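# Push all open drawers closed without disturbing cabinets

## Task

Close each drawer that is open until it is fully shut. The cabinets must stay where they were at the start, nothing may be knocked over, and the robot must not tip over or finish leaning, or the task is failed.

## Robot and tools

ROBOT. A Dexmate Vega. It has a wheeled base with two steerable, driven front wheels and a passive rear caster. The torso has three links (thigh, shank, chest) that fold in a Z shape, driven by torso_hip_rad, torso_knee_rad and torso_waist_rad. Two 7-joint arms each end in a two-finger gripper, and there is a head with pan and tilt. The cameras are head_camera, left_wrist_camera and right_wrist_camera. From above the base is about 0.70 m long and 0.63 m wide, and its front edge is 0.35 m ahead of the base origin. Nothing guards against tipping, and a robot that falls cannot recover.

FRAMES. The base frame sits on the floor at the point the robot turns about, 0.185 m behind the front axle. x points forward, y left, z up, in metres. chest, left_hand and right_hand are printed in this frame. A hand point lies between the fingers, 0.033 m back from the closed tips. The fingers point along the hand's z axis and close along its y axis, and the wrist camera is on the back (-x). The odometry frame is the base frame as it was at the scene's start. base_odometry counts only wheel rotation, so slip shows up as travel. turned_by_wheels and turned_by_imu give the rotation since the last result in rad, positive to the left. base_tilt gives forward and right lean in degrees, with about 2 degrees of error.

TOOL move. The arguments are base, joints, target, speeds, min_time_s and cameras. One action is base, joints or both (speeds and min_time_s may be added), or target with nothing else. A call with no action just reports the full state.
- base: an object with exactly one key. Each is an offset from where the base last measured itself, not a place to go to. translate_m is metres, forward positive, -2 to 2. strafe_m is metres, left positive, -2 to 2, and the heading may drift. rotate_rad is radians, counter-clockwise positive, -3.2 to 3.2. Before moving in a new direction the front wheels steer first, which takes up to 1.1 s.
- joints: an object with one absolute angle in rad per named joint. Only the joints you name are commanded. Ranges: torso_hip_rad 0 to 1.57, torso_knee_rad 0 to 3.141, torso_waist_rad -1.57 to 1.57 (positive tips the chest back). Shoulder pitch is ±3.041; positive lowers the left arm, and negative lowers the right arm. left_shoulder_yaw_rad is -0.423 to 1.523 and right_shoulder_yaw_rad is -1.523 to 0.423. Upper-arm roll and forearm roll are ±3.041. Elbows are -3.041 to 0.214, where 0 is straight and negative bends. Wrist pitch is ±1.366; positive tips the left hand down, and negative tips the right hand down. left_wrist_yaw_rad is -1.348 to 1.087 and right_wrist_yaw_rad is -1.087 to 1.348. Grippers run 0 (closed) to 0.785. head_pan_rad is ±2.792, head_tilt_rad ±1.483 and head_camera_tilt_rad -1.483 to 1.378. Top speeds: arms 0.32 rad/s, torso 0.27, head 1.5, grippers 0.75.
- target: an absolute pose for one hand in the base frame. side is "left" or "right". x, y and z are in metres, -3 to 3. pitch_deg is -30 to 95, where 90 points the fingers down and 0 is level. heading_deg is 0 for forward, counter-clockwise positive. roll_deg is optional and defaults to 0. line_only set to true accepts only a straight-line path. The pose is checked against the robot's own body, not the room. The robot must be at rest. The hand travels in a straight line of up to 45 cm if it can, otherwise along an arc that may swing the elbow wide. If a move ends "short (part of ...)", send the same target again.
- speeds: lowers top speeds for this action only. translate_m and strafe_m take 0.04 to 0.3 m/s; rotate_rad takes 0.1 to 0.6 rad/s.
- min_time_s: 0.1 to 8 s, the shortest time each arm and head motion may take.
- cameras: a list drawn from head_camera, left_wrist_camera, right_wrist_camera and all. Leaving it out means all, and [] means none.

OTHER TOOLS. wait takes seconds (0 to 10) and optional cameras, and reports the state afterwards. zoom_image takes camera and region [x0, y0, x1, y1] in pixels of that camera's latest image, at most 504 by 504. read_manual returns licence texts only. finished_scene takes scene, the current scene number, and ends it permanently.

RESULTS. base_status, joint_status, left_hand_status and right_hand_status report how each motion ended:
- done
- off_target: stopped away from the target and may still be pushing toward it
- contact_stop: an arm pushed at nearly full torque for about 0.6 s; that arm, or the whole torso group, drops its targets and holds
- time_out
- not_followed: a self-collision check held the arm back
- refused, with the reason
- reached: within 10 mm and 2 degrees
- short
- unfinished
The move line summarises these. on_its_own lists things the robot did without being told. joint_positions, joint torques and motor temperatures are also reported. If a call is refused, later move, wait and finished_scene calls in the same reply are skipped.

USEFUL POSTURES. Torso presets as (hip, knee, waist): stand 0.469, 1.617, 1.048 (the start posture); stand_high 0.78, 1.57, 0.44; lean_20 0.52, 1.05, 0.18; lean_45 0.52, 1.05, -0.26; low_lean_45 0, 0, -0.79. Arm fold values, in key order from shoulder pitch to wrist yaw: left 1, 0.5, -0.6, -2.5, 0, -0.9, 0; right -1, -0.5, 0.6, -2.5, 0, 0.9, 0. Fold the arms before going to low_lean_45. In the forward-leaning presets, an arm hanging straight down will strike the base.

CAUTIONS. The base does not stop when it hits furniture. It can stay pressed against it or get knocked off course without odometry showing it, so approach cabinets slowly with low speeds. Push drawer fronts shut gently with a hand, and do not ram them: slamming a drawer or shoving a cabinet out of place counts against you. Check with the cameras that every drawer is fully closed. Keep the arms from hitting or pressing on each other, since a hard press ends the scene. Contact torque at a joint's load limit causes a torque fault, which stops that arm for 10 s. The limits are 142 N m for the shoulders, 76 for upper-arm roll and elbow, and 23.7 for the forearm and wrist. Motors heat up when holding, reaching out or pushing. At 65 °C a MOTOR HOT warning appears, and at 80 °C the arm is stopped for 30 to 60 s. Move the arm away after any stop. Leaning the chest well forward, especially with an arm stretched out, risks tipping the robot and can jam the front wheels' steering. The simulation keeps running while you think.

Each tool is called after "Request:" as name(argument=value, ...), one argument or row to a line, values as JSON.

## Session

Request:
move(
)

Request:
move(
  joints={"head_pan_rad":1.2,"head_camera_tilt_rad":0.4},
  cameras=["head_camera"],
)

Request:
move(
  joints={"head_pan_rad":2.5},
  cameras=["head_camera"],
)

Request:
move(
  joints={"head_pan_rad":-2.5},
  cameras=["head_camera"],
)

Request:
move(
  joints={"head_pan_rad":-1.2},
  cameras=["head_camera"],
)

Request:
move(
  joints={"head_pan_rad":0,"head_camera_tilt_rad":0.4},
  cameras=["head_camera"],
)

Scene clock: 0.00 s.
Joint torques (N m): no reading
Motor temperatures (°C): left_arm=[27 30 30 30 34 38 35] | right_arm=[29 28 29 31 34 34 35]
base_odometry: x=+0.000 y=+0.000 heading=+0.000
turned_by_wheels: +0.000
turned_by_imu: +0.000
base_tilt: forward=+0.7 right=-0.1
base_status: not commanded
joint_positions: torso_hip_rad=+0.469 torso_knee_rad=+1.617 torso_waist_rad=+1.048 left_shoulder_pitch_rad=+2.211 left_shoulder_yaw_rad=-0.012 left_upper_arm_roll_rad=-0.018 left_elbow_rad=-1.096 left_forearm_roll_rad=+0.000 left_wrist_pitch_rad=-0.486 left_wrist_yaw_rad=+0.003 left_gripper_rad=+0.005 right_shoulder_pitch_rad=-2.205 right_shoulder_yaw_rad=+0.017 right_upper_arm_roll_rad=+0.000 right_elbow_rad=-1.113 right_forearm_roll_rad=+0.002 right_wrist_pitch_rad=+0.507 right_wrist_yaw_rad=+0.015 right_gripper_rad=+0.005 head_pan_rad=+0.000 head_tilt_rad=+0.000 head_camera_tilt_rad=+0.000
joint_status: not commanded
chest: x=-0.0111 y=+0.0000 z=+1.4155 quat_wxyz=(+0.999, +0.000, +0.050, +0.000) (m; base frame)
left_hand: x=+0.1837 y=+0.2377 z=+0.5981 quat_wxyz=(+0.408, -0.010, +0.913, +0.007) pitch_deg=+41.8 heading_deg=+1.6 roll_deg=+0.4 back=up (m; base frame)
right_hand: x=+0.2035 y=-0.2175 z=+0.6125 quat_wxyz=(+0.429, +0.006, +0.903, +0.010) pitch_deg=+39.2 heading_deg=+1.0 roll_deg=+1.7 back=up (m; base frame)
pictures: head_camera, left_wrist_camera, right_wrist_camera
Images, in order (width x height): head_camera 896x560, left_wrist_camera 672x420, right_wrist_camera 672x420.

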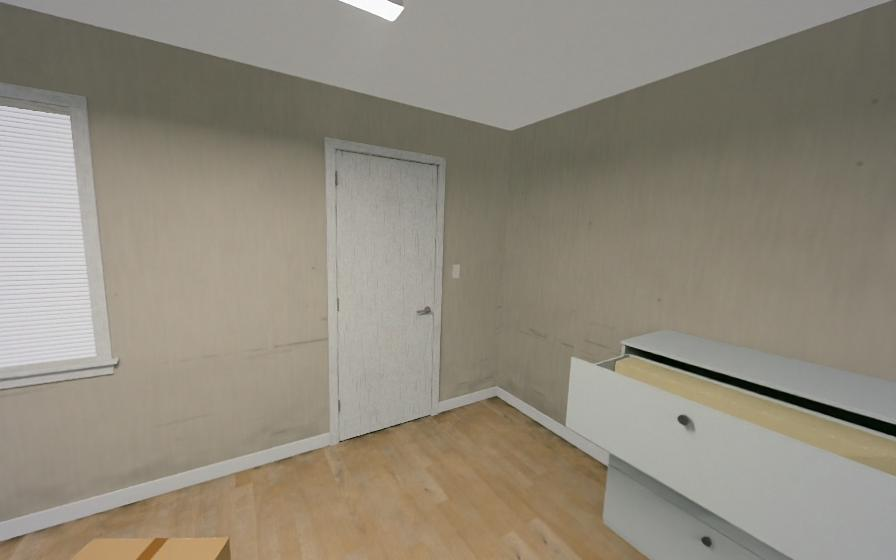

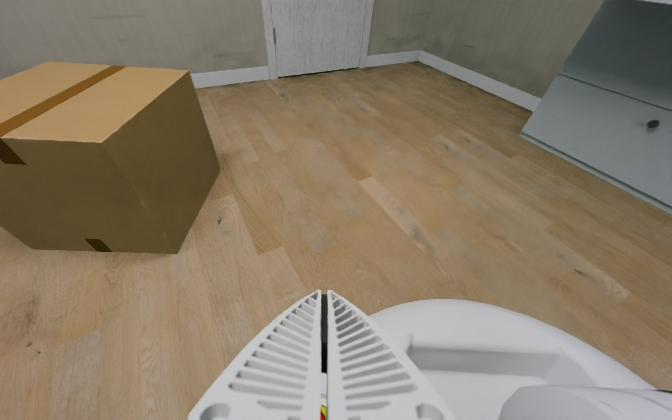

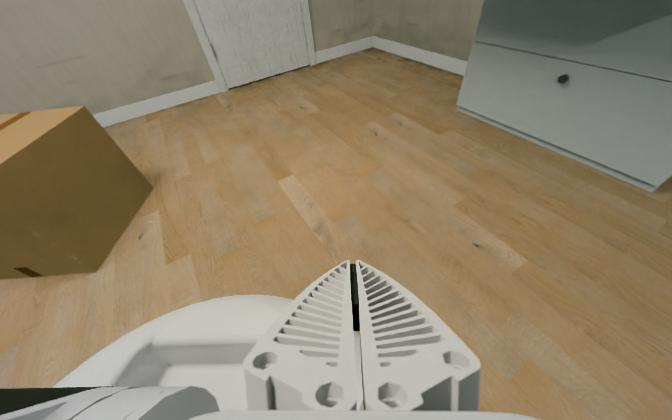

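Scene clock: 1.47 s.
Joint torques (N m): left_arm=[7.56 -2.83 3.23 -4.98 -0.11 -1.72 -0.08] | right_arm=[-2.92 1.27 -0.8 -3.71 -0.01 1.76 0.18]
move: done
base_odometry: x=+0.000 y=+0.000 heading=+0.000
turned_by_wheels: +0.000
turned_by_imu: +0.000
base_tilt: forward=+0.6 right=-0.1
joint_positions: torso_hip_rad=+0.469 torso_knee_rad=+1.617 torso_waist_rad=+1.048 left_shoulder_pitch_rad=+2.211 left_shoulder_yaw_rad=-0.012 left_upper_arm_roll_rad=-0.018 left_elbow_rad=-1.096 left_forearm_roll_rad=+0.000 left_wrist_pitch_rad=-0.486 left_wrist_yaw_rad=+0.003 left_gripper_rad=+0.005 right_shoulder_pitch_rad=-2.205 right_shoulder_yaw_rad=+0.017 right_upper_arm_roll_rad=+0.000 right_elbow_rad=-1.113 right_forearm_roll_rad=+0.002 right_wrist_pitch_rad=+0.507 right_wrist_yaw_rad=+0.015 right_gripper_rad=+0.005 head_pan_rad=+1.200 head_tilt_rad=+0.000 head_camera_tilt_rad=+0.400
joint_status: all done
chest: x=-0.0111 y=+0.0000 z=+1.4155 quat_wxyz=(+0.999, +0.000, +0.050, +0.000) (m; base frame)
left_hand: x=+0.1837 y=+0.2377 z=+0.5981 quat_wxyz=(+0.408, -0.010, +0.913, +0.007) pitch_deg=+41.8 heading_deg=+1.6 roll_deg=+0.4 back=up (m; base frame)
right_hand: x=+0.2035 y=-0.2175 z=+0.6125 quat_wxyz=(+0.429, +0.006, +0.903, +0.010) pitch_deg=+39.2 heading_deg=+1.0 roll_deg=+1.7 back=up (m; base frame)
pictures: head_camera

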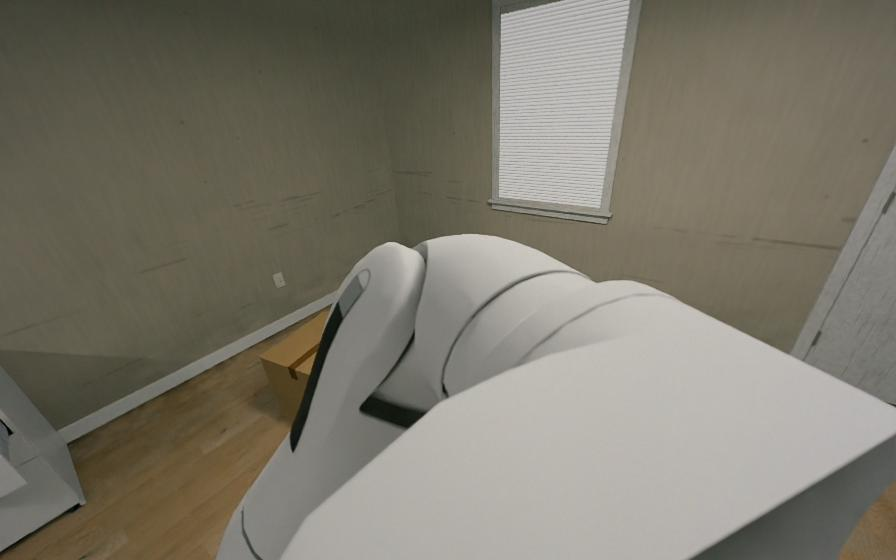

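Scene clock: 3.00 s.
Joint torques (N m): left_arm=[4.55 -1.52 0.49 -6.73 -0.19 -2.39 -0.39] | right_arm=[-2.59 -0.12 -0.83 -4.6 0 2.38 0.28]
move: done
base_odometry: x=+0.000 y=+0.000 heading=+0.000
turned_by_wheels: +0.000
turned_by_imu: +0.000
base_tilt: forward=+0.6 right=-0.1
joint_positions: torso_hip_rad=+0.469 torso_knee_rad=+1.617 torso_waist_rad=+1.048 left_shoulder_pitch_rad=+2.211 left_shoulder_yaw_rad=-0.012 left_upper_arm_roll_rad=-0.018 left_elbow_rad=-1.096 left_forearm_roll_rad=+0.000 left_wrist_pitch_rad=-0.486 left_wrist_yaw_rad=+0.003 left_gripper_rad=+0.005 right_shoulder_pitch_rad=-2.205 right_shoulder_yaw_rad=+0.017 right_upper_arm_roll_rad=+0.000 right_elbow_rad=-1.113 right_forearm_roll_rad=+0.002 right_wrist_pitch_rad=+0.507 right_wrist_yaw_rad=+0.015 right_gripper_rad=+0.005 head_pan_rad=+2.500 head_tilt_rad=+0.000 head_camera_tilt_rad=+0.400
joint_status: all done
chest: x=-0.0111 y=+0.0000 z=+1.4155 quat_wxyz=(+0.999, +0.000, +0.050, +0.000) (m; base frame)
left_hand: x=+0.1837 y=+0.2377 z=+0.5981 quat_wxyz=(+0.408, -0.010, +0.913, +0.007) pitch_deg=+41.8 heading_deg=+1.6 roll_deg=+0.4 back=up (m; base frame)
right_hand: x=+0.2035 y=-0.2175 z=+0.6125 quat_wxyz=(+0.429, +0.006, +0.903, +0.010) pitch_deg=+39.2 heading_deg=+1.0 roll_deg=+1.7 back=up (m; base frame)
pictures: head_camera

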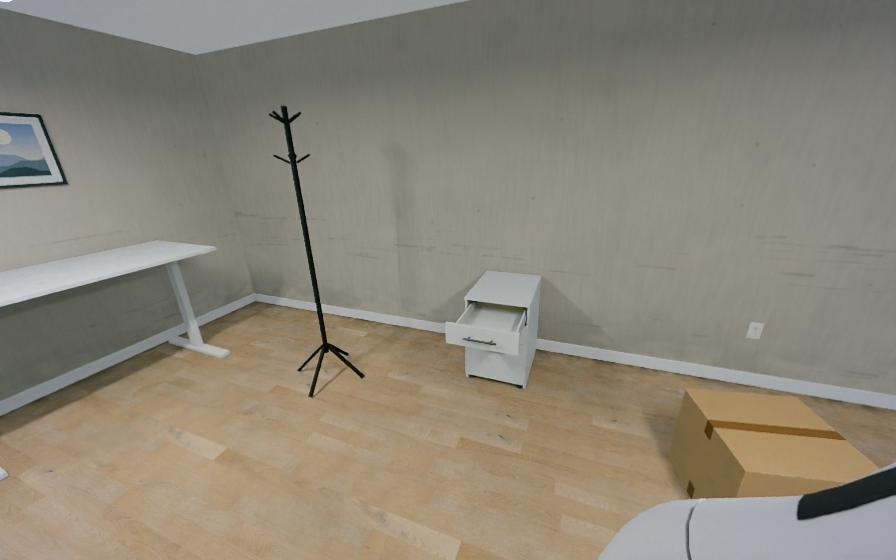

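Scene clock: 7.00 s.
Joint torques (N m): left_arm=[5.7 -0.27 1.5 -5.75 -0.27 -1.55 0.33] | right_arm=[-2.2 0.35 -0.96 -4.43 -0.08 2.07 -0.01]
move: done
base_odometry: x=+0.000 y=+0.000 heading=+0.000
turned_by_wheels: +0.000
turned_by_imu: +0.001
base_tilt: forward=+0.7 right=+0.0
joint_positions: torso_hip_rad=+0.469 torso_knee_rad=+1.617 torso_waist_rad=+1.048 left_shoulder_pitch_rad=+2.211 left_shoulder_yaw_rad=-0.012 left_upper_arm_roll_rad=-0.018 left_elbow_rad=-1.096 left_forearm_roll_rad=+0.000 left_wrist_pitch_rad=-0.486 left_wrist_yaw_rad=+0.003 left_gripper_rad=+0.005 right_shoulder_pitch_rad=-2.205 right_shoulder_yaw_rad=+0.017 right_upper_arm_roll_rad=+0.000 right_elbow_rad=-1.113 right_forearm_roll_rad=+0.002 right_wrist_pitch_rad=+0.507 right_wrist_yaw_rad=+0.015 right_gripper_rad=+0.005 head_pan_rad=-2.500 head_tilt_rad=+0.000 head_camera_tilt_rad=+0.400
joint_status: all done
chest: x=-0.0111 y=+0.0000 z=+1.4155 quat_wxyz=(+0.999, +0.000, +0.050, +0.000) (m; base frame)
left_hand: x=+0.1837 y=+0.2377 z=+0.5981 quat_wxyz=(+0.408, -0.010, +0.913, +0.007) pitch_deg=+41.8 heading_deg=+1.6 roll_deg=+0.4 back=up (m; base frame)
right_hand: x=+0.2035 y=-0.2175 z=+0.6125 quat_wxyz=(+0.429, +0.006, +0.903, +0.010) pitch_deg=+39.2 heading_deg=+1.0 roll_deg=+1.7 back=up (m; base frame)
pictures: head_camera

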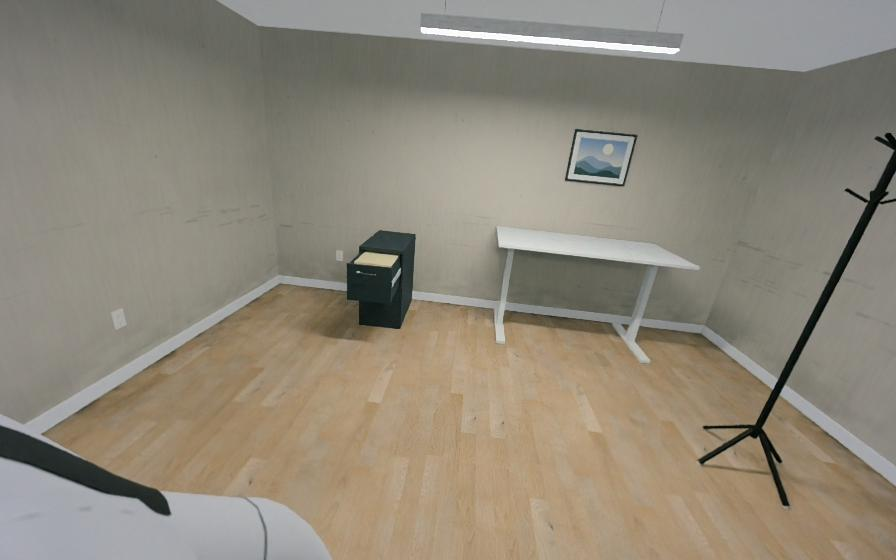

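Scene clock: 8.53 s.
Joint torques (N m): left_arm=[3.34 0.68 1.94 -4.77 0.05 -2.01 0.11] | right_arm=[-3.21 0.77 -0.85 -5 -0.04 1.71 0.16]
move: done
base_odometry: x=+0.000 y=+0.000 heading=+0.000
turned_by_wheels: +0.000
turned_by_imu: +0.000
base_tilt: forward=+0.6 right=-0.1
joint_positions: torso_hip_rad=+0.469 torso_knee_rad=+1.617 torso_waist_rad=+1.048 left_shoulder_pitch_rad=+2.211 left_shoulder_yaw_rad=-0.012 left_upper_arm_roll_rad=-0.018 left_elbow_rad=-1.096 left_forearm_roll_rad=+0.000 left_wrist_pitch_rad=-0.486 left_wrist_yaw_rad=+0.003 left_gripper_rad=+0.005 right_shoulder_pitch_rad=-2.205 right_shoulder_yaw_rad=+0.017 right_upper_arm_roll_rad=+0.000 right_elbow_rad=-1.113 right_forearm_roll_rad=+0.002 right_wrist_pitch_rad=+0.507 right_wrist_yaw_rad=+0.015 right_gripper_rad=+0.005 head_pan_rad=-1.200 head_tilt_rad=+0.000 head_camera_tilt_rad=+0.400
joint_status: all done
chest: x=-0.0111 y=+0.0000 z=+1.4155 quat_wxyz=(+0.999, +0.000, +0.050, +0.000) (m; base frame)
left_hand: x=+0.1837 y=+0.2377 z=+0.5981 quat_wxyz=(+0.408, -0.010, +0.913, +0.007) pitch_deg=+41.8 heading_deg=+1.6 roll_deg=+0.4 back=up (m; base frame)
right_hand: x=+0.2035 y=-0.2175 z=+0.6125 quat_wxyz=(+0.429, +0.006, +0.903, +0.010) pitch_deg=+39.2 heading_deg=+1.0 roll_deg=+1.7 back=up (m; base frame)
pictures: head_camera

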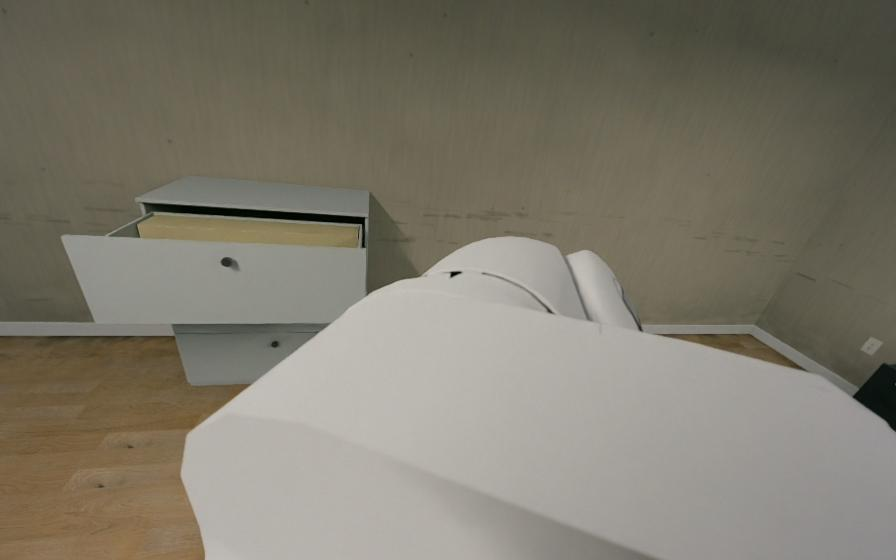

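Scene clock: 10.00 s.
Joint torques (N m): left_arm=[4.29 -1.4 0.41 -5.8 -0.12 -2.6 -0.14] | right_arm=[-3.44 1.34 -0.86 -4.14 -0.03 2.19 0.18]
move: done
base_odometry: x=+0.000 y=+0.000 heading=+0.000
turned_by_wheels: +0.000
turned_by_imu: +0.000
base_tilt: forward=+0.6 right=-0.1
joint_positions: torso_hip_rad=+0.469 torso_knee_rad=+1.617 torso_waist_rad=+1.048 left_shoulder_pitch_rad=+2.211 left_shoulder_yaw_rad=-0.012 left_upper_arm_roll_rad=-0.018 left_elbow_rad=-1.096 left_forearm_roll_rad=+0.000 left_wrist_pitch_rad=-0.486 left_wrist_yaw_rad=+0.003 left_gripper_rad=+0.005 right_shoulder_pitch_rad=-2.205 right_shoulder_yaw_rad=+0.017 right_upper_arm_roll_rad=+0.000 right_elbow_rad=-1.113 right_forearm_roll_rad=+0.002 right_wrist_pitch_rad=+0.507 right_wrist_yaw_rad=+0.015 right_gripper_rad=+0.005 head_pan_rad=+0.000 head_tilt_rad=+0.000 head_camera_tilt_rad=+0.400
joint_status: all done
chest: x=-0.0111 y=+0.0000 z=+1.4155 quat_wxyz=(+0.999, +0.000, +0.050, +0.000) (m; base frame)
left_hand: x=+0.1837 y=+0.2377 z=+0.5981 quat_wxyz=(+0.408, -0.010, +0.913, +0.007) pitch_deg=+41.8 heading_deg=+1.6 roll_deg=+0.4 back=up (m; base frame)
right_hand: x=+0.2035 y=-0.2175 z=+0.6125 quat_wxyz=(+0.429, +0.006, +0.903, +0.010) pitch_deg=+39.2 heading_deg=+1.0 roll_deg=+1.7 back=up (m; base frame)
pictures: head_camera

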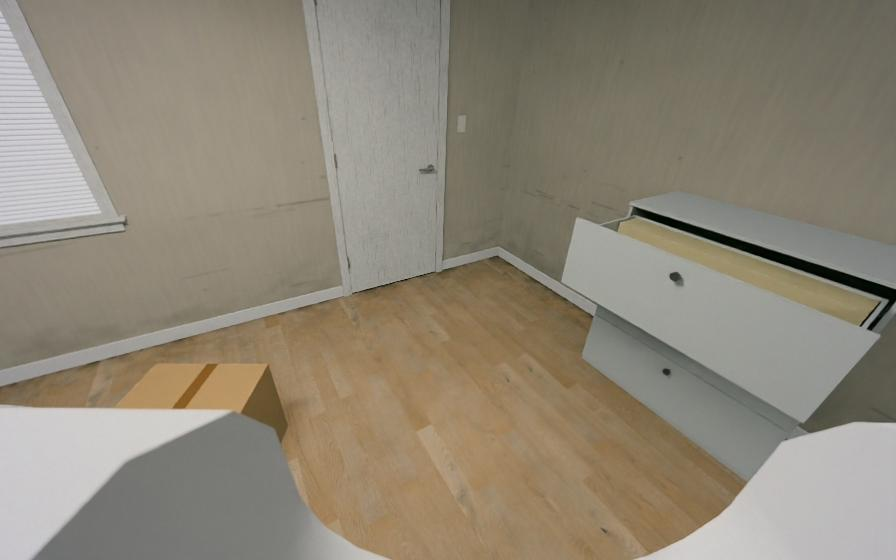

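Request:
move(
  base={"rotate_rad":-1.06},
  cameras=[],
)

Request:
move(
  base={"strafe_m":0.37},
  joints={"head_pan_rad":0.0,"head_camera_tilt_rad":0.5},
  cameras=["head_camera"],
)

Request:
move(
  target={"side":"left","x":0.6,"y":0.25,"z":0.78,"pitch_deg":10,"heading_deg":0},
  cameras=["head_camera","left_wrist_camera"],
)

Scene clock: 45.73 s.
Joint torques (N m): left_arm=[5.93 -0.66 0.81 -5.15 -0.19 -1.01 -0.53] | right_arm=[-2.48 0.52 -0.61 -5.16 -0.01 2.58 0.21]
move: done
base_odometry: x=+0.001 y=+0.000 heading=-1.062
turned_by_wheels: -1.062
turned_by_imu: -1.040
base_tilt: forward=+0.7 right=-0.1
base_status: done
joint_positions: torso_hip_rad=+0.469 torso_knee_rad=+1.617 torso_waist_rad=+1.048 left_shoulder_pitch_rad=+2.211 left_shoulder_yaw_rad=-0.012 left_upper_arm_roll_rad=-0.018 left_elbow_rad=-1.096 left_forearm_roll_rad=+0.000 left_wrist_pitch_rad=-0.486 left_wrist_yaw_rad=+0.003 left_gripper_rad=+0.005 right_shoulder_pitch_rad=-2.205 right_shoulder_yaw_rad=+0.017 right_upper_arm_roll_rad=+0.000 right_elbow_rad=-1.113 right_forearm_roll_rad=+0.002 right_wrist_pitch_rad=+0.507 right_wrist_yaw_rad=+0.015 right_gripper_rad=+0.005 head_pan_rad=+0.000 head_tilt_rad=+0.000 head_camera_tilt_rad=+0.400
chest: x=-0.0111 y=+0.0000 z=+1.4155 quat_wxyz=(+0.999, +0.000, +0.050, +0.000) (m; base frame)
left_hand: x=+0.1837 y=+0.2377 z=+0.5981 quat_wxyz=(+0.408, -0.010, +0.913, +0.007) pitch_deg=+41.8 heading_deg=+1.6 roll_deg=+0.4 back=up (m; base frame)
right_hand: x=+0.2035 y=-0.2175 z=+0.6125 quat_wxyz=(+0.429, +0.006, +0.903, +0.010) pitch_deg=+39.2 heading_deg=+1.0 roll_deg=+1.7 back=up (m; base frame)
pictures: none

Scene clock: 49.40 s.
Joint torques (N m): left_arm=[2.43 -0.37 1.01 -4.8 0.26 -1.64 -0.13] | right_arm=[-2.77 0.76 -0.87 -4.24 -0.03 2.5 0.17]
move: done
base_odometry: x=+0.322 y=+0.182 heading=-1.056
turned_by_wheels: +0.005
turned_by_imu: +0.003
base_tilt: forward=+0.7 right=-0.2
base_status: done
joint_positions: torso_hip_rad=+0.469 torso_knee_rad=+1.617 torso_waist_rad=+1.048 left_shoulder_pitch_rad=+2.211 left_shoulder_yaw_rad=-0.012 left_upper_arm_roll_rad=-0.018 left_elbow_rad=-1.096 left_forearm_roll_rad=+0.000 left_wrist_pitch_rad=-0.486 left_wrist_yaw_rad=+0.003 left_gripper_rad=+0.005 right_shoulder_pitch_rad=-2.205 right_shoulder_yaw_rad=+0.017 right_upper_arm_roll_rad=+0.000 right_elbow_rad=-1.113 right_forearm_roll_rad=+0.002 right_wrist_pitch_rad=+0.507 right_wrist_yaw_rad=+0.015 right_gripper_rad=+0.005 head_pan_rad=+0.000 head_tilt_rad=+0.000 head_camera_tilt_rad=+0.500
joint_status: all done
chest: x=-0.0111 y=+0.0000 z=+1.4155 quat_wxyz=(+0.999, +0.000, +0.050, +0.000) (m; base frame)
left_hand: x=+0.1837 y=+0.2377 z=+0.5981 quat_wxyz=(+0.408, -0.010, +0.913, +0.007) pitch_deg=+41.8 heading_deg=+1.6 roll_deg=+0.4 back=up (m; base frame)
right_hand: x=+0.2035 y=-0.2175 z=+0.6125 quat_wxyz=(+0.429, +0.006, +0.903, +0.010) pitch_deg=+39.2 heading_deg=+1.0 roll_deg=+1.7 back=up (m; base frame)
pictures: head_camera

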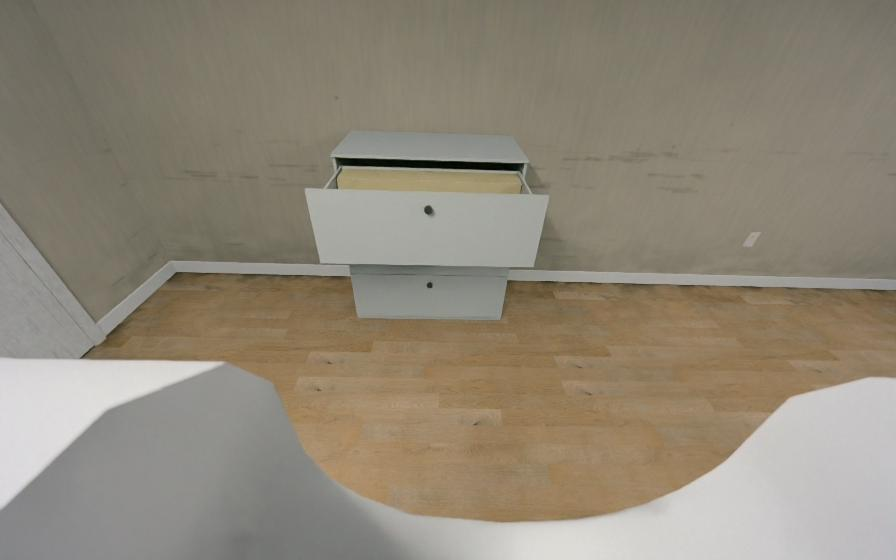

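Scene clock: 49.70 s.
Joint torques (N m): left_arm=[5.26 -0.69 1.27 -4.21 0.29 -2.39 -0.12] | right_arm=[-2.84 0.65 -0.94 -4.1 -0.01 2.44 0.18]
move: refused
base_odometry: x=+0.322 y=+0.182 heading=-1.056
turned_by_wheels: +0.000
turned_by_imu: +0.000
base_tilt: forward=+0.6 right=-0.1
joint_positions: torso_hip_rad=+0.469 torso_knee_rad=+1.617 torso_waist_rad=+1.048 left_shoulder_pitch_rad=+2.211 left_shoulder_yaw_rad=-0.012 left_upper_arm_roll_rad=-0.018 left_elbow_rad=-1.096 left_forearm_roll_rad=+0.000 left_wrist_pitch_rad=-0.486 left_wrist_yaw_rad=+0.003 left_gripper_rad=+0.005 right_shoulder_pitch_rad=-2.205 right_shoulder_yaw_rad=+0.017 right_upper_arm_roll_rad=+0.000 right_elbow_rad=-1.113 right_forearm_roll_rad=+0.002 right_wrist_pitch_rad=+0.507 right_wrist_yaw_rad=+0.015 right_gripper_rad=+0.005 head_pan_rad=+0.000 head_tilt_rad=+0.000 head_camera_tilt_rad=+0.500
chest: x=-0.0111 y=+0.0000 z=+1.4155 quat_wxyz=(+0.999, +0.000, +0.050, +0.000) (m; base frame)
left_hand: x=+0.1837 y=+0.2377 z=+0.5981 quat_wxyz=(+0.408, -0.010, +0.913, +0.007) pitch_deg=+41.8 heading_deg=+1.6 roll_deg=+0.4 back=up (m; base frame)
left_hand_status: refused: no posture of the arm gets there (left_forearm_roll_rad at its limit): the closest leaves the hand 0.5 cm and 0 deg from the pose. Nothing moved.
right_hand: x=+0.2035 y=-0.2175 z=+0.6125 quat_wxyz=(+0.429, +0.006, +0.903, +0.010) pitch_deg=+39.2 heading_deg=+1.0 roll_deg=+1.7 back=up (m; base frame)
pictures: head_camera, left_wrist_camera

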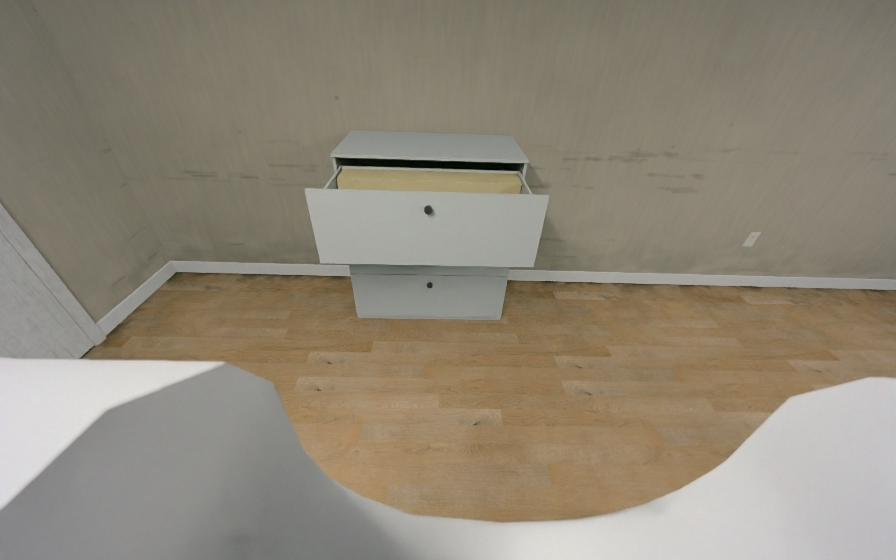

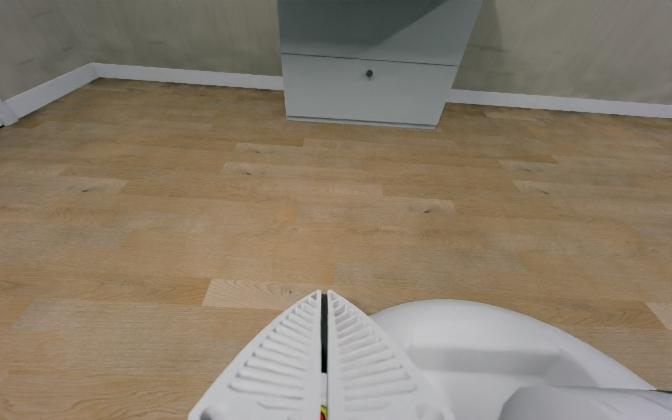

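Request:
move(
  base={"rotate_rad":-0.06},
  cameras=[],
)

Request:
move(
  target={"side":"left","x":0.58,"y":0.17,"z":0.81,"pitch_deg":20,"heading_deg":0},
  cameras=["head_camera","left_wrist_camera"],
)

Scene clock: 57.40 s.
Joint torques (N m): left_arm=[5.47 0.36 0.8 -5.56 0.01 -1.14 -0.15] | right_arm=[-2.87 0.61 -0.63 -5.05 -0.02 2.25 0.16]
move: done
base_odometry: x=+0.322 y=+0.182 heading=-1.116
turned_by_wheels: -0.060
turned_by_imu: -0.058
base_tilt: forward=+0.7 right=-0.1
base_status: done
joint_positions: torso_hip_rad=+0.469 torso_knee_rad=+1.617 torso_waist_rad=+1.048 left_shoulder_pitch_rad=+2.211 left_shoulder_yaw_rad=-0.012 left_upper_arm_roll_rad=-0.018 left_elbow_rad=-1.096 left_forearm_roll_rad=+0.000 left_wrist_pitch_rad=-0.486 left_wrist_yaw_rad=+0.003 left_gripper_rad=+0.005 right_shoulder_pitch_rad=-2.205 right_shoulder_yaw_rad=+0.017 right_upper_arm_roll_rad=+0.000 right_elbow_rad=-1.113 right_forearm_roll_rad=+0.002 right_wrist_pitch_rad=+0.507 right_wrist_yaw_rad=+0.015 right_gripper_rad=+0.005 head_pan_rad=+0.000 head_tilt_rad=+0.000 head_camera_tilt_rad=+0.500
chest: x=-0.0111 y=+0.0000 z=+1.4155 quat_wxyz=(+0.999, +0.000, +0.050, +0.000) (m; base frame)
left_hand: x=+0.1837 y=+0.2377 z=+0.5981 quat_wxyz=(+0.408, -0.010, +0.913, +0.007) pitch_deg=+41.8 heading_deg=+1.6 roll_deg=+0.4 back=up (m; base frame)
right_hand: x=+0.2035 y=-0.2175 z=+0.6125 quat_wxyz=(+0.429, +0.006, +0.903, +0.010) pitch_deg=+39.2 heading_deg=+1.0 roll_deg=+1.7 back=up (m; base frame)
pictures: none

Scene clock: 61.40 s.
Joint torques (N m): left_arm=[-10.85 0.74 -1.55 -11.69 -0.04 -2.1 0.24] | right_arm=[-3.34 -0.01 -0.78 -4.24 -0.03 2.37 0.15]
move: done
base_odometry: x=+0.322 y=+0.182 heading=-1.116
turned_by_wheels: +0.000
turned_by_imu: +0.001
base_tilt: forward=+0.6 right=-0.1
joint_positions: torso_hip_rad=+0.469 torso_knee_rad=+1.617 torso_waist_rad=+1.048 left_shoulder_pitch_rad=+1.575 left_shoulder_yaw_rad=+0.431 left_upper_arm_roll_rad=+0.646 left_elbow_rad=-1.425 left_forearm_roll_rad=-0.499 left_wrist_pitch_rad=-0.178 left_wrist_yaw_rad=+0.510 left_gripper_rad=+0.005 right_shoulder_pitch_rad=-2.205 right_shoulder_yaw_rad=+0.017 right_upper_arm_roll_rad=+0.000 right_elbow_rad=-1.113 right_forearm_roll_rad=+0.002 right_wrist_pitch_rad=+0.507 right_wrist_yaw_rad=+0.015 right_gripper_rad=+0.005 head_pan_rad=+0.000 head_tilt_rad=+0.000 head_camera_tilt_rad=+0.500
chest: x=-0.0111 y=+0.0000 z=+1.4155 quat_wxyz=(+0.999, +0.000, +0.050, +0.000) (m; base frame)
left_hand: x=+0.5781 y=+0.1707 z=+0.8082 quat_wxyz=(+0.573, -0.001, +0.820, +0.000) pitch_deg=+20.1 heading_deg=+0.0 roll_deg=-0.1 back=up (m; base frame)
left_hand_status: reached (checked arc [a long move], planned for 2.4 s): 3 mm and 0.1 deg off.
right_hand: x=+0.2035 y=-0.2175 z=+0.6125 quat_wxyz=(+0.429, +0.006, +0.903, +0.010) pitch_deg=+39.2 heading_deg=+1.0 roll_deg=+1.7 back=up (m; base frame)
pictures: head_camera, left_wrist_camera

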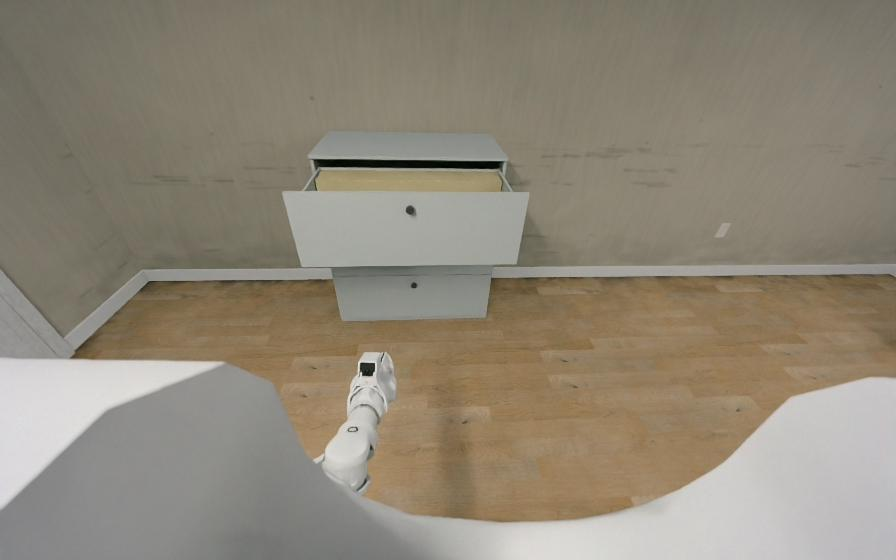

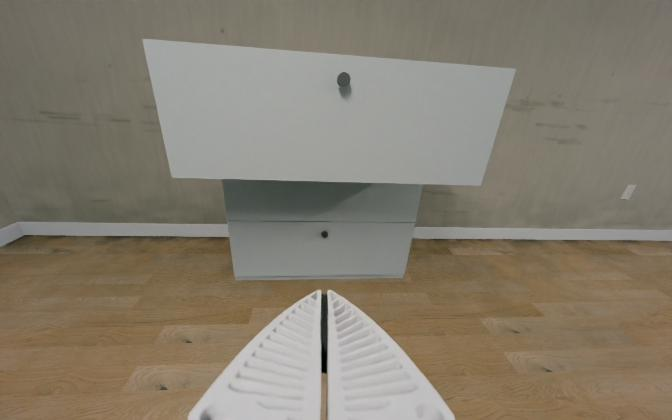

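Request:
move(
  target={"side":"left","x":0.58,"y":0.18,"z":0.78,"pitch_deg":20,"heading_deg":0},
  cameras=[],
)

Request:
move(
  base={"translate_m":0.5},
  cameras=["head_camera","left_wrist_camera"],
)

Scene clock: 68.47 s.
Joint torques (N m): left_arm=[-8.26 0.41 -0.91 -8.93 1.02 -2.62 0.23] | right_arm=[-2.71 0.72 -0.81 -4.26 -0.19 2.13 0.19]
move: done
base_odometry: x=+0.322 y=+0.182 heading=-1.116
turned_by_wheels: +0.000
turned_by_imu: +0.001
base_tilt: forward=+0.7 right=-0.1
joint_positions: torso_hip_rad=+0.469 torso_knee_rad=+1.617 torso_waist_rad=+1.048 left_shoulder_pitch_rad=+1.536 left_shoulder_yaw_rad=+0.383 left_upper_arm_roll_rad=+0.655 left_elbow_rad=-1.246 left_forearm_roll_rad=-0.494 left_wrist_pitch_rad=-0.284 left_wrist_yaw_rad=+0.449 left_gripper_rad=+0.005 right_shoulder_pitch_rad=-2.205 right_shoulder_yaw_rad=+0.017 right_upper_arm_roll_rad=+0.000 right_elbow_rad=-1.113 right_forearm_roll_rad=+0.002 right_wrist_pitch_rad=+0.507 right_wrist_yaw_rad=+0.015 right_gripper_rad=+0.005 head_pan_rad=+0.000 head_tilt_rad=+0.000 head_camera_tilt_rad=+0.500
chest: x=-0.0111 y=+0.0000 z=+1.4155 quat_wxyz=(+0.999, +0.000, +0.050, +0.000) (m; base frame)
left_hand: x=+0.5798 y=+0.1799 z=+0.7806 quat_wxyz=(+0.573, +0.000, +0.819, +0.000) pitch_deg=+20.0 heading_deg=+0.0 roll_deg=+0.0 back=up (m; base frame)
left_hand_status: reached (straight line, planned for 0.9 s): 1 mm and 0.0 deg off.
right_hand: x=+0.2035 y=-0.2175 z=+0.6125 quat_wxyz=(+0.429, +0.006, +0.903, +0.010) pitch_deg=+39.2 heading_deg=+1.0 roll_deg=+1.7 back=up (m; base frame)
pictures: none

Scene clock: 71.97 s.
Joint torques (N m): left_arm=[-8.02 1.45 -2.12 -9.74 1.35 -1.72 -0.26] | right_arm=[-3.23 0.2 -0.93 -4.39 0 2.13 0.32]
move: done
base_odometry: x=+0.543 y=-0.266 heading=-1.117
turned_by_wheels: +0.000
turned_by_imu: +0.000
base_tilt: forward=+0.7 right=-0.1
base_status: done
joint_positions: torso_hip_rad=+0.469 torso_knee_rad=+1.617 torso_waist_rad=+1.048 left_shoulder_pitch_rad=+1.534 left_shoulder_yaw_rad=+0.381 left_upper_arm_roll_rad=+0.655 left_elbow_rad=-1.240 left_forearm_roll_rad=-0.494 left_wrist_pitch_rad=-0.287 left_wrist_yaw_rad=+0.447 left_gripper_rad=+0.005 right_shoulder_pitch_rad=-2.205 right_shoulder_yaw_rad=+0.017 right_upper_arm_roll_rad=+0.000 right_elbow_rad=-1.113 right_forearm_roll_rad=+0.002 right_wrist_pitch_rad=+0.507 right_wrist_yaw_rad=+0.015 right_gripper_rad=+0.005 head_pan_rad=+0.000 head_tilt_rad=+0.000 head_camera_tilt_rad=+0.500
chest: x=-0.0111 y=+0.0000 z=+1.4155 quat_wxyz=(+0.999, +0.000, +0.050, +0.000) (m; base frame)
left_hand: x=+0.5798 y=+0.1802 z=+0.7797 quat_wxyz=(+0.573, +0.000, +0.819, +0.000) pitch_deg=+20.0 heading_deg=+0.0 roll_deg=+0.0 back=up (m; base frame)
right_hand: x=+0.2035 y=-0.2175 z=+0.6124 quat_wxyz=(+0.429, +0.006, +0.903, +0.010) pitch_deg=+39.2 heading_deg=+1.0 roll_deg=+1.7 back=up (m; base frame)
pictures: head_camera, left_wrist_camera

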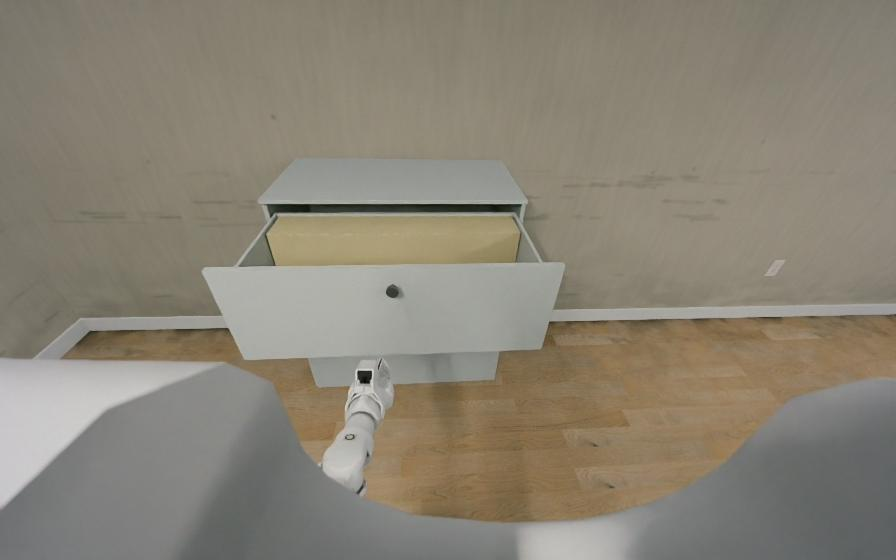

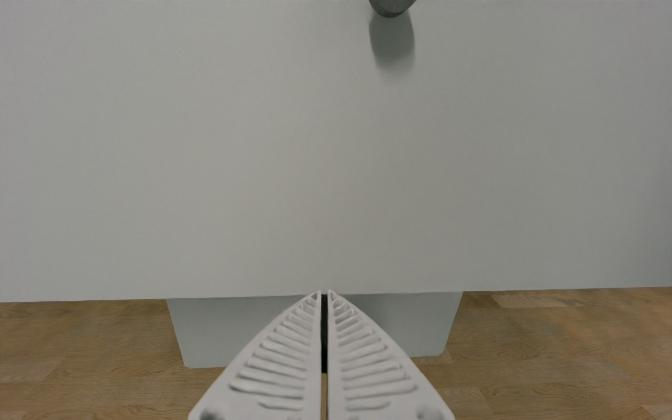

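Request:
move(
  target={"side":"left","x":0.58,"y":0.11,"z":0.78,"pitch_deg":20,"heading_deg":0},
  cameras=[],
)

Request:
move(
  base={"translate_m":0.25},
  speeds={"translate_m":0.1},
  cameras=["head_camera","left_wrist_camera"],
)

Scene clock: 77.63 s.
Joint torques (N m): left_arm=[-12.73 -0.84 1.15 -11.33 1.55 -2.06 0.47] | right_arm=[-3.38 0.28 -0.83 -4.3 -0.07 1.95 0.21]
move: done
base_odometry: x=+0.543 y=-0.266 heading=-1.117
turned_by_wheels: +0.000
turned_by_imu: +0.001
base_tilt: forward=+0.7 right=+0.0
joint_positions: torso_hip_rad=+0.469 torso_knee_rad=+1.617 torso_waist_rad=+1.048 left_shoulder_pitch_rad=+1.489 left_shoulder_yaw_rad=+0.253 left_upper_arm_roll_rad=+0.721 left_elbow_rad=-1.172 left_forearm_roll_rad=-0.420 left_wrist_pitch_rad=-0.278 left_wrist_yaw_rad=+0.538 left_gripper_rad=+0.005 right_shoulder_pitch_rad=-2.205 right_shoulder_yaw_rad=+0.017 right_upper_arm_roll_rad=+0.000 right_elbow_rad=-1.113 right_forearm_roll_rad=+0.002 right_wrist_pitch_rad=+0.507 right_wrist_yaw_rad=+0.015 right_gripper_rad=+0.005 head_pan_rad=+0.000 head_tilt_rad=+0.000 head_camera_tilt_rad=+0.500
chest: x=-0.0111 y=+0.0000 z=+1.4155 quat_wxyz=(+0.999, +0.000, +0.050, +0.000) (m; base frame)
left_hand: x=+0.5798 y=+0.1134 z=+0.7794 quat_wxyz=(+0.573, +0.000, +0.819, +0.000) pitch_deg=+20.0 heading_deg=+0.0 roll_deg=+0.0 back=up (m; base frame)
left_hand_status: reached (straight line, planned for 0.8 s): 3 mm and 0.1 deg off.
right_hand: x=+0.2035 y=-0.2175 z=+0.6124 quat_wxyz=(+0.429, +0.006, +0.903, +0.010) pitch_deg=+39.2 heading_deg=+1.0 roll_deg=+1.7 back=up (m; base frame)
pictures: none

Scene clock: 81.13 s.
Joint torques (N m): left_arm=[-9.63 -2.81 -4.37 -12.26 1.3 -2.43 -0.54] | right_arm=[-2.84 0.47 -0.65 -4.54 -0.06 1.98 0.2]
move: done
base_odometry: x=+0.653 y=-0.491 heading=-1.117
turned_by_wheels: +0.000
turned_by_imu: +0.000
base_tilt: forward=+0.7 right=-0.1
base_status: done
joint_positions: torso_hip_rad=+0.469 torso_knee_rad=+1.617 torso_waist_rad=+1.048 left_shoulder_pitch_rad=+1.487 left_shoulder_yaw_rad=+0.247 left_upper_arm_roll_rad=+0.725 left_elbow_rad=-1.169 left_forearm_roll_rad=-0.417 left_wrist_pitch_rad=-0.277 left_wrist_yaw_rad=+0.542 left_gripper_rad=+0.005 right_shoulder_pitch_rad=-2.205 right_shoulder_yaw_rad=+0.017 right_upper_arm_roll_rad=+0.000 right_elbow_rad=-1.113 right_forearm_roll_rad=+0.002 right_wrist_pitch_rad=+0.507 right_wrist_yaw_rad=+0.015 right_gripper_rad=+0.005 head_pan_rad=+0.000 head_tilt_rad=+0.000 head_camera_tilt_rad=+0.500
chest: x=-0.0111 y=+0.0000 z=+1.4155 quat_wxyz=(+0.999, +0.000, +0.050, +0.000) (m; base frame)
left_hand: x=+0.5797 y=+0.1101 z=+0.7797 quat_wxyz=(+0.573, +0.000, +0.819, +0.000) pitch_deg=+20.0 heading_deg=+0.0 roll_deg=+0.0 back=up (m; base frame)
right_hand: x=+0.2035 y=-0.2175 z=+0.6125 quat_wxyz=(+0.429, +0.006, +0.903, +0.010) pitch_deg=+39.2 heading_deg=+1.0 roll_deg=+1.7 back=up (m; base frame)
pictures: head_camera, left_wrist_camera

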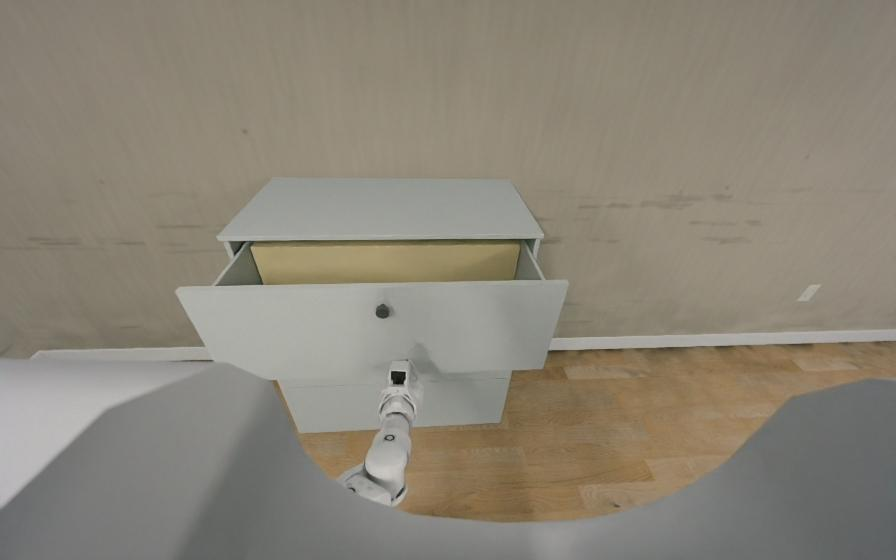

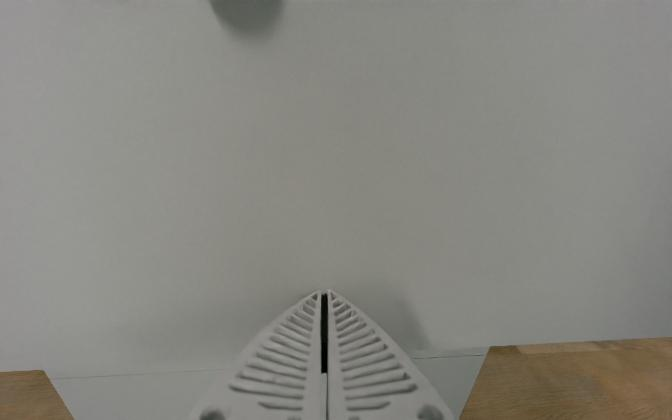

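Request:
move(
  base={"rotate_rad":0.03},
  cameras=[],
)

Request:
move(
  target={"side":"left","x":0.58,"y":0.15,"z":0.79,"pitch_deg":20,"heading_deg":0},
  cameras=[],
)

Request:
move(
  base={"translate_m":0.2},
  speeds={"translate_m":0.1},
  cameras=["head_camera","left_wrist_camera"],
)

Scene clock: 88.30 s.
Joint torques (N m): left_arm=[-9.99 -2.98 -3.43 -11.38 0.75 -1.99 -0.31] | right_arm=[-2.85 0.42 -0.61 -3.88 0.02 1.81 0.05]
move: done
base_odometry: x=+0.653 y=-0.491 heading=-1.087
turned_by_wheels: +0.030
turned_by_imu: +0.028
base_tilt: forward=+0.6 right=+0.0
base_status: done
joint_positions: torso_hip_rad=+0.469 torso_knee_rad=+1.617 torso_waist_rad=+1.048 left_shoulder_pitch_rad=+1.487 left_shoulder_yaw_rad=+0.247 left_upper_arm_roll_rad=+0.725 left_elbow_rad=-1.169 left_forearm_roll_rad=-0.417 left_wrist_pitch_rad=-0.277 left_wrist_yaw_rad=+0.542 left_gripper_rad=+0.005 right_shoulder_pitch_rad=-2.205 right_shoulder_yaw_rad=+0.017 right_upper_arm_roll_rad=+0.000 right_elbow_rad=-1.113 right_forearm_roll_rad=+0.002 right_wrist_pitch_rad=+0.507 right_wrist_yaw_rad=+0.015 right_gripper_rad=+0.005 head_pan_rad=+0.000 head_tilt_rad=+0.000 head_camera_tilt_rad=+0.500
chest: x=-0.0111 y=+0.0000 z=+1.4155 quat_wxyz=(+0.999, +0.000, +0.050, +0.000) (m; base frame)
left_hand: x=+0.5797 y=+0.1101 z=+0.7797 quat_wxyz=(+0.573, +0.000, +0.819, +0.000) pitch_deg=+20.0 heading_deg=+0.0 roll_deg=+0.0 back=up (m; base frame)
right_hand: x=+0.2035 y=-0.2175 z=+0.6125 quat_wxyz=(+0.429, +0.006, +0.903, +0.010) pitch_deg=+39.2 heading_deg=+1.0 roll_deg=+1.7 back=up (m; base frame)
pictures: none

Scene clock: 90.27 s.
Joint torques (N m): left_arm=[-2.35 -1.02 -5.26 -12.85 0.75 -2.14 -0.21] | right_arm=[-2.96 1.3 -0.75 -4.18 -0.04 2.02 0.08]
move: done
base_odometry: x=+0.653 y=-0.491 heading=-1.087
turned_by_wheels: +0.000
turned_by_imu: +0.000
base_tilt: forward=+0.7 right=+0.0
joint_positions: torso_hip_rad=+0.469 torso_knee_rad=+1.617 torso_waist_rad=+1.048 left_shoulder_pitch_rad=+1.529 left_shoulder_yaw_rad=+0.345 left_upper_arm_roll_rad=+0.682 left_elbow_rad=-1.283 left_forearm_roll_rad=-0.461 left_wrist_pitch_rad=-0.241 left_wrist_yaw_rad=+0.509 left_gripper_rad=+0.005 right_shoulder_pitch_rad=-2.205 right_shoulder_yaw_rad=+0.017 right_upper_arm_roll_rad=+0.000 right_elbow_rad=-1.113 right_forearm_roll_rad=+0.002 right_wrist_pitch_rad=+0.507 right_wrist_yaw_rad=+0.015 right_gripper_rad=+0.005 head_pan_rad=+0.000 head_tilt_rad=+0.000 head_camera_tilt_rad=+0.500
chest: x=-0.0111 y=+0.0000 z=+1.4155 quat_wxyz=(+0.999, +0.000, +0.050, +0.000) (m; base frame)
left_hand: x=+0.5799 y=+0.1481 z=+0.7892 quat_wxyz=(+0.573, +0.000, +0.819, +0.000) pitch_deg=+20.0 heading_deg=+0.0 roll_deg=+0.0 back=up (m; base frame)
left_hand_status: reached (straight line, planned for 0.7 s): 2 mm and 0.0 deg off.
right_hand: x=+0.2035 y=-0.2175 z=+0.6125 quat_wxyz=(+0.429, +0.006, +0.903, +0.010) pitch_deg=+39.2 heading_deg=+1.0 roll_deg=+1.7 back=up (m; base frame)
pictures: none

Scene clock: 93.60 s.
Joint torques (N m): left_arm=[-8.8 2.5 -6.5 -10.79 0.96 -2.82 -0.43] | right_arm=[-2.7 0.78 -0.99 -3.59 -0.06 1.83 0.2]
move: done
base_odometry: x=+0.747 y=-0.667 heading=-1.087
turned_by_wheels: +0.001
turned_by_imu: +0.000
base_tilt: forward=+0.6 right=-0.1
base_status: done
joint_positions: torso_hip_rad=+0.469 torso_knee_rad=+1.617 torso_waist_rad=+1.048 left_shoulder_pitch_rad=+1.532 left_shoulder_yaw_rad=+0.350 left_upper_arm_roll_rad=+0.680 left_elbow_rad=-1.288 left_forearm_roll_rad=-0.464 left_wrist_pitch_rad=-0.239 left_wrist_yaw_rad=+0.507 left_gripper_rad=+0.005 right_shoulder_pitch_rad=-2.205 right_shoulder_yaw_rad=+0.017 right_upper_arm_roll_rad=+0.000 right_elbow_rad=-1.113 right_forearm_roll_rad=+0.002 right_wrist_pitch_rad=+0.507 right_wrist_yaw_rad=+0.015 right_gripper_rad=+0.005 head_pan_rad=+0.000 head_tilt_rad=+0.000 head_camera_tilt_rad=+0.500
chest: x=-0.0111 y=+0.0000 z=+1.4155 quat_wxyz=(+0.999, +0.000, +0.050, +0.000) (m; base frame)
left_hand: x=+0.5798 y=+0.1499 z=+0.7896 quat_wxyz=(+0.573, +0.000, +0.819, +0.000) pitch_deg=+20.0 heading_deg=+0.0 roll_deg=+0.0 back=up (m; base frame)
right_hand: x=+0.2035 y=-0.2175 z=+0.6124 quat_wxyz=(+0.429, +0.006, +0.903, +0.010) pitch_deg=+39.2 heading_deg=+1.0 roll_deg=+1.7 back=up (m; base frame)
pictures: head_camera, left_wrist_camera

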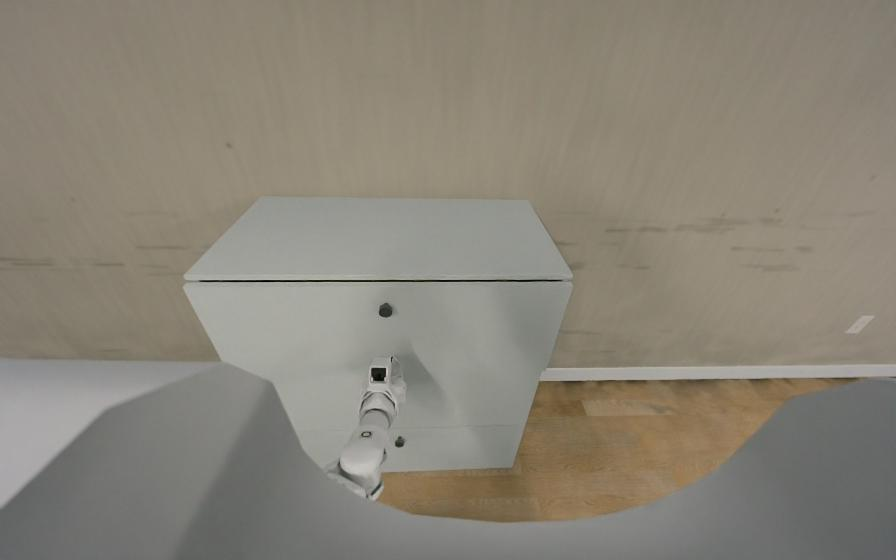

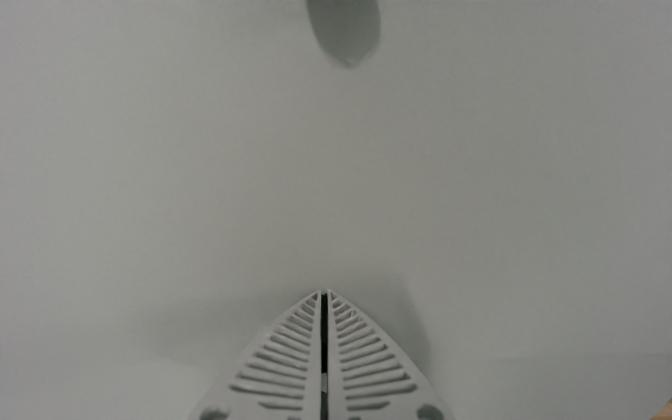

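Request:
zoom_image(
  camera="head_camera",
  region=[170, 180, 590, 490],
)

Scaled by 1.200 from the camera's 896x560 image, which has a finer 960x600 frame.

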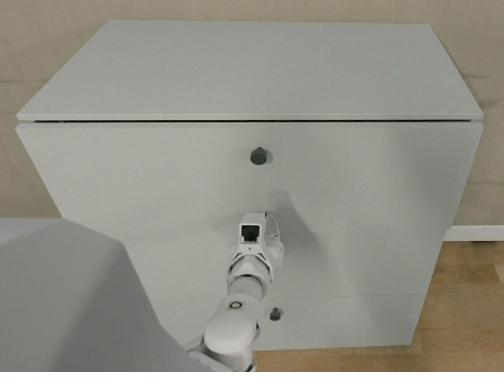

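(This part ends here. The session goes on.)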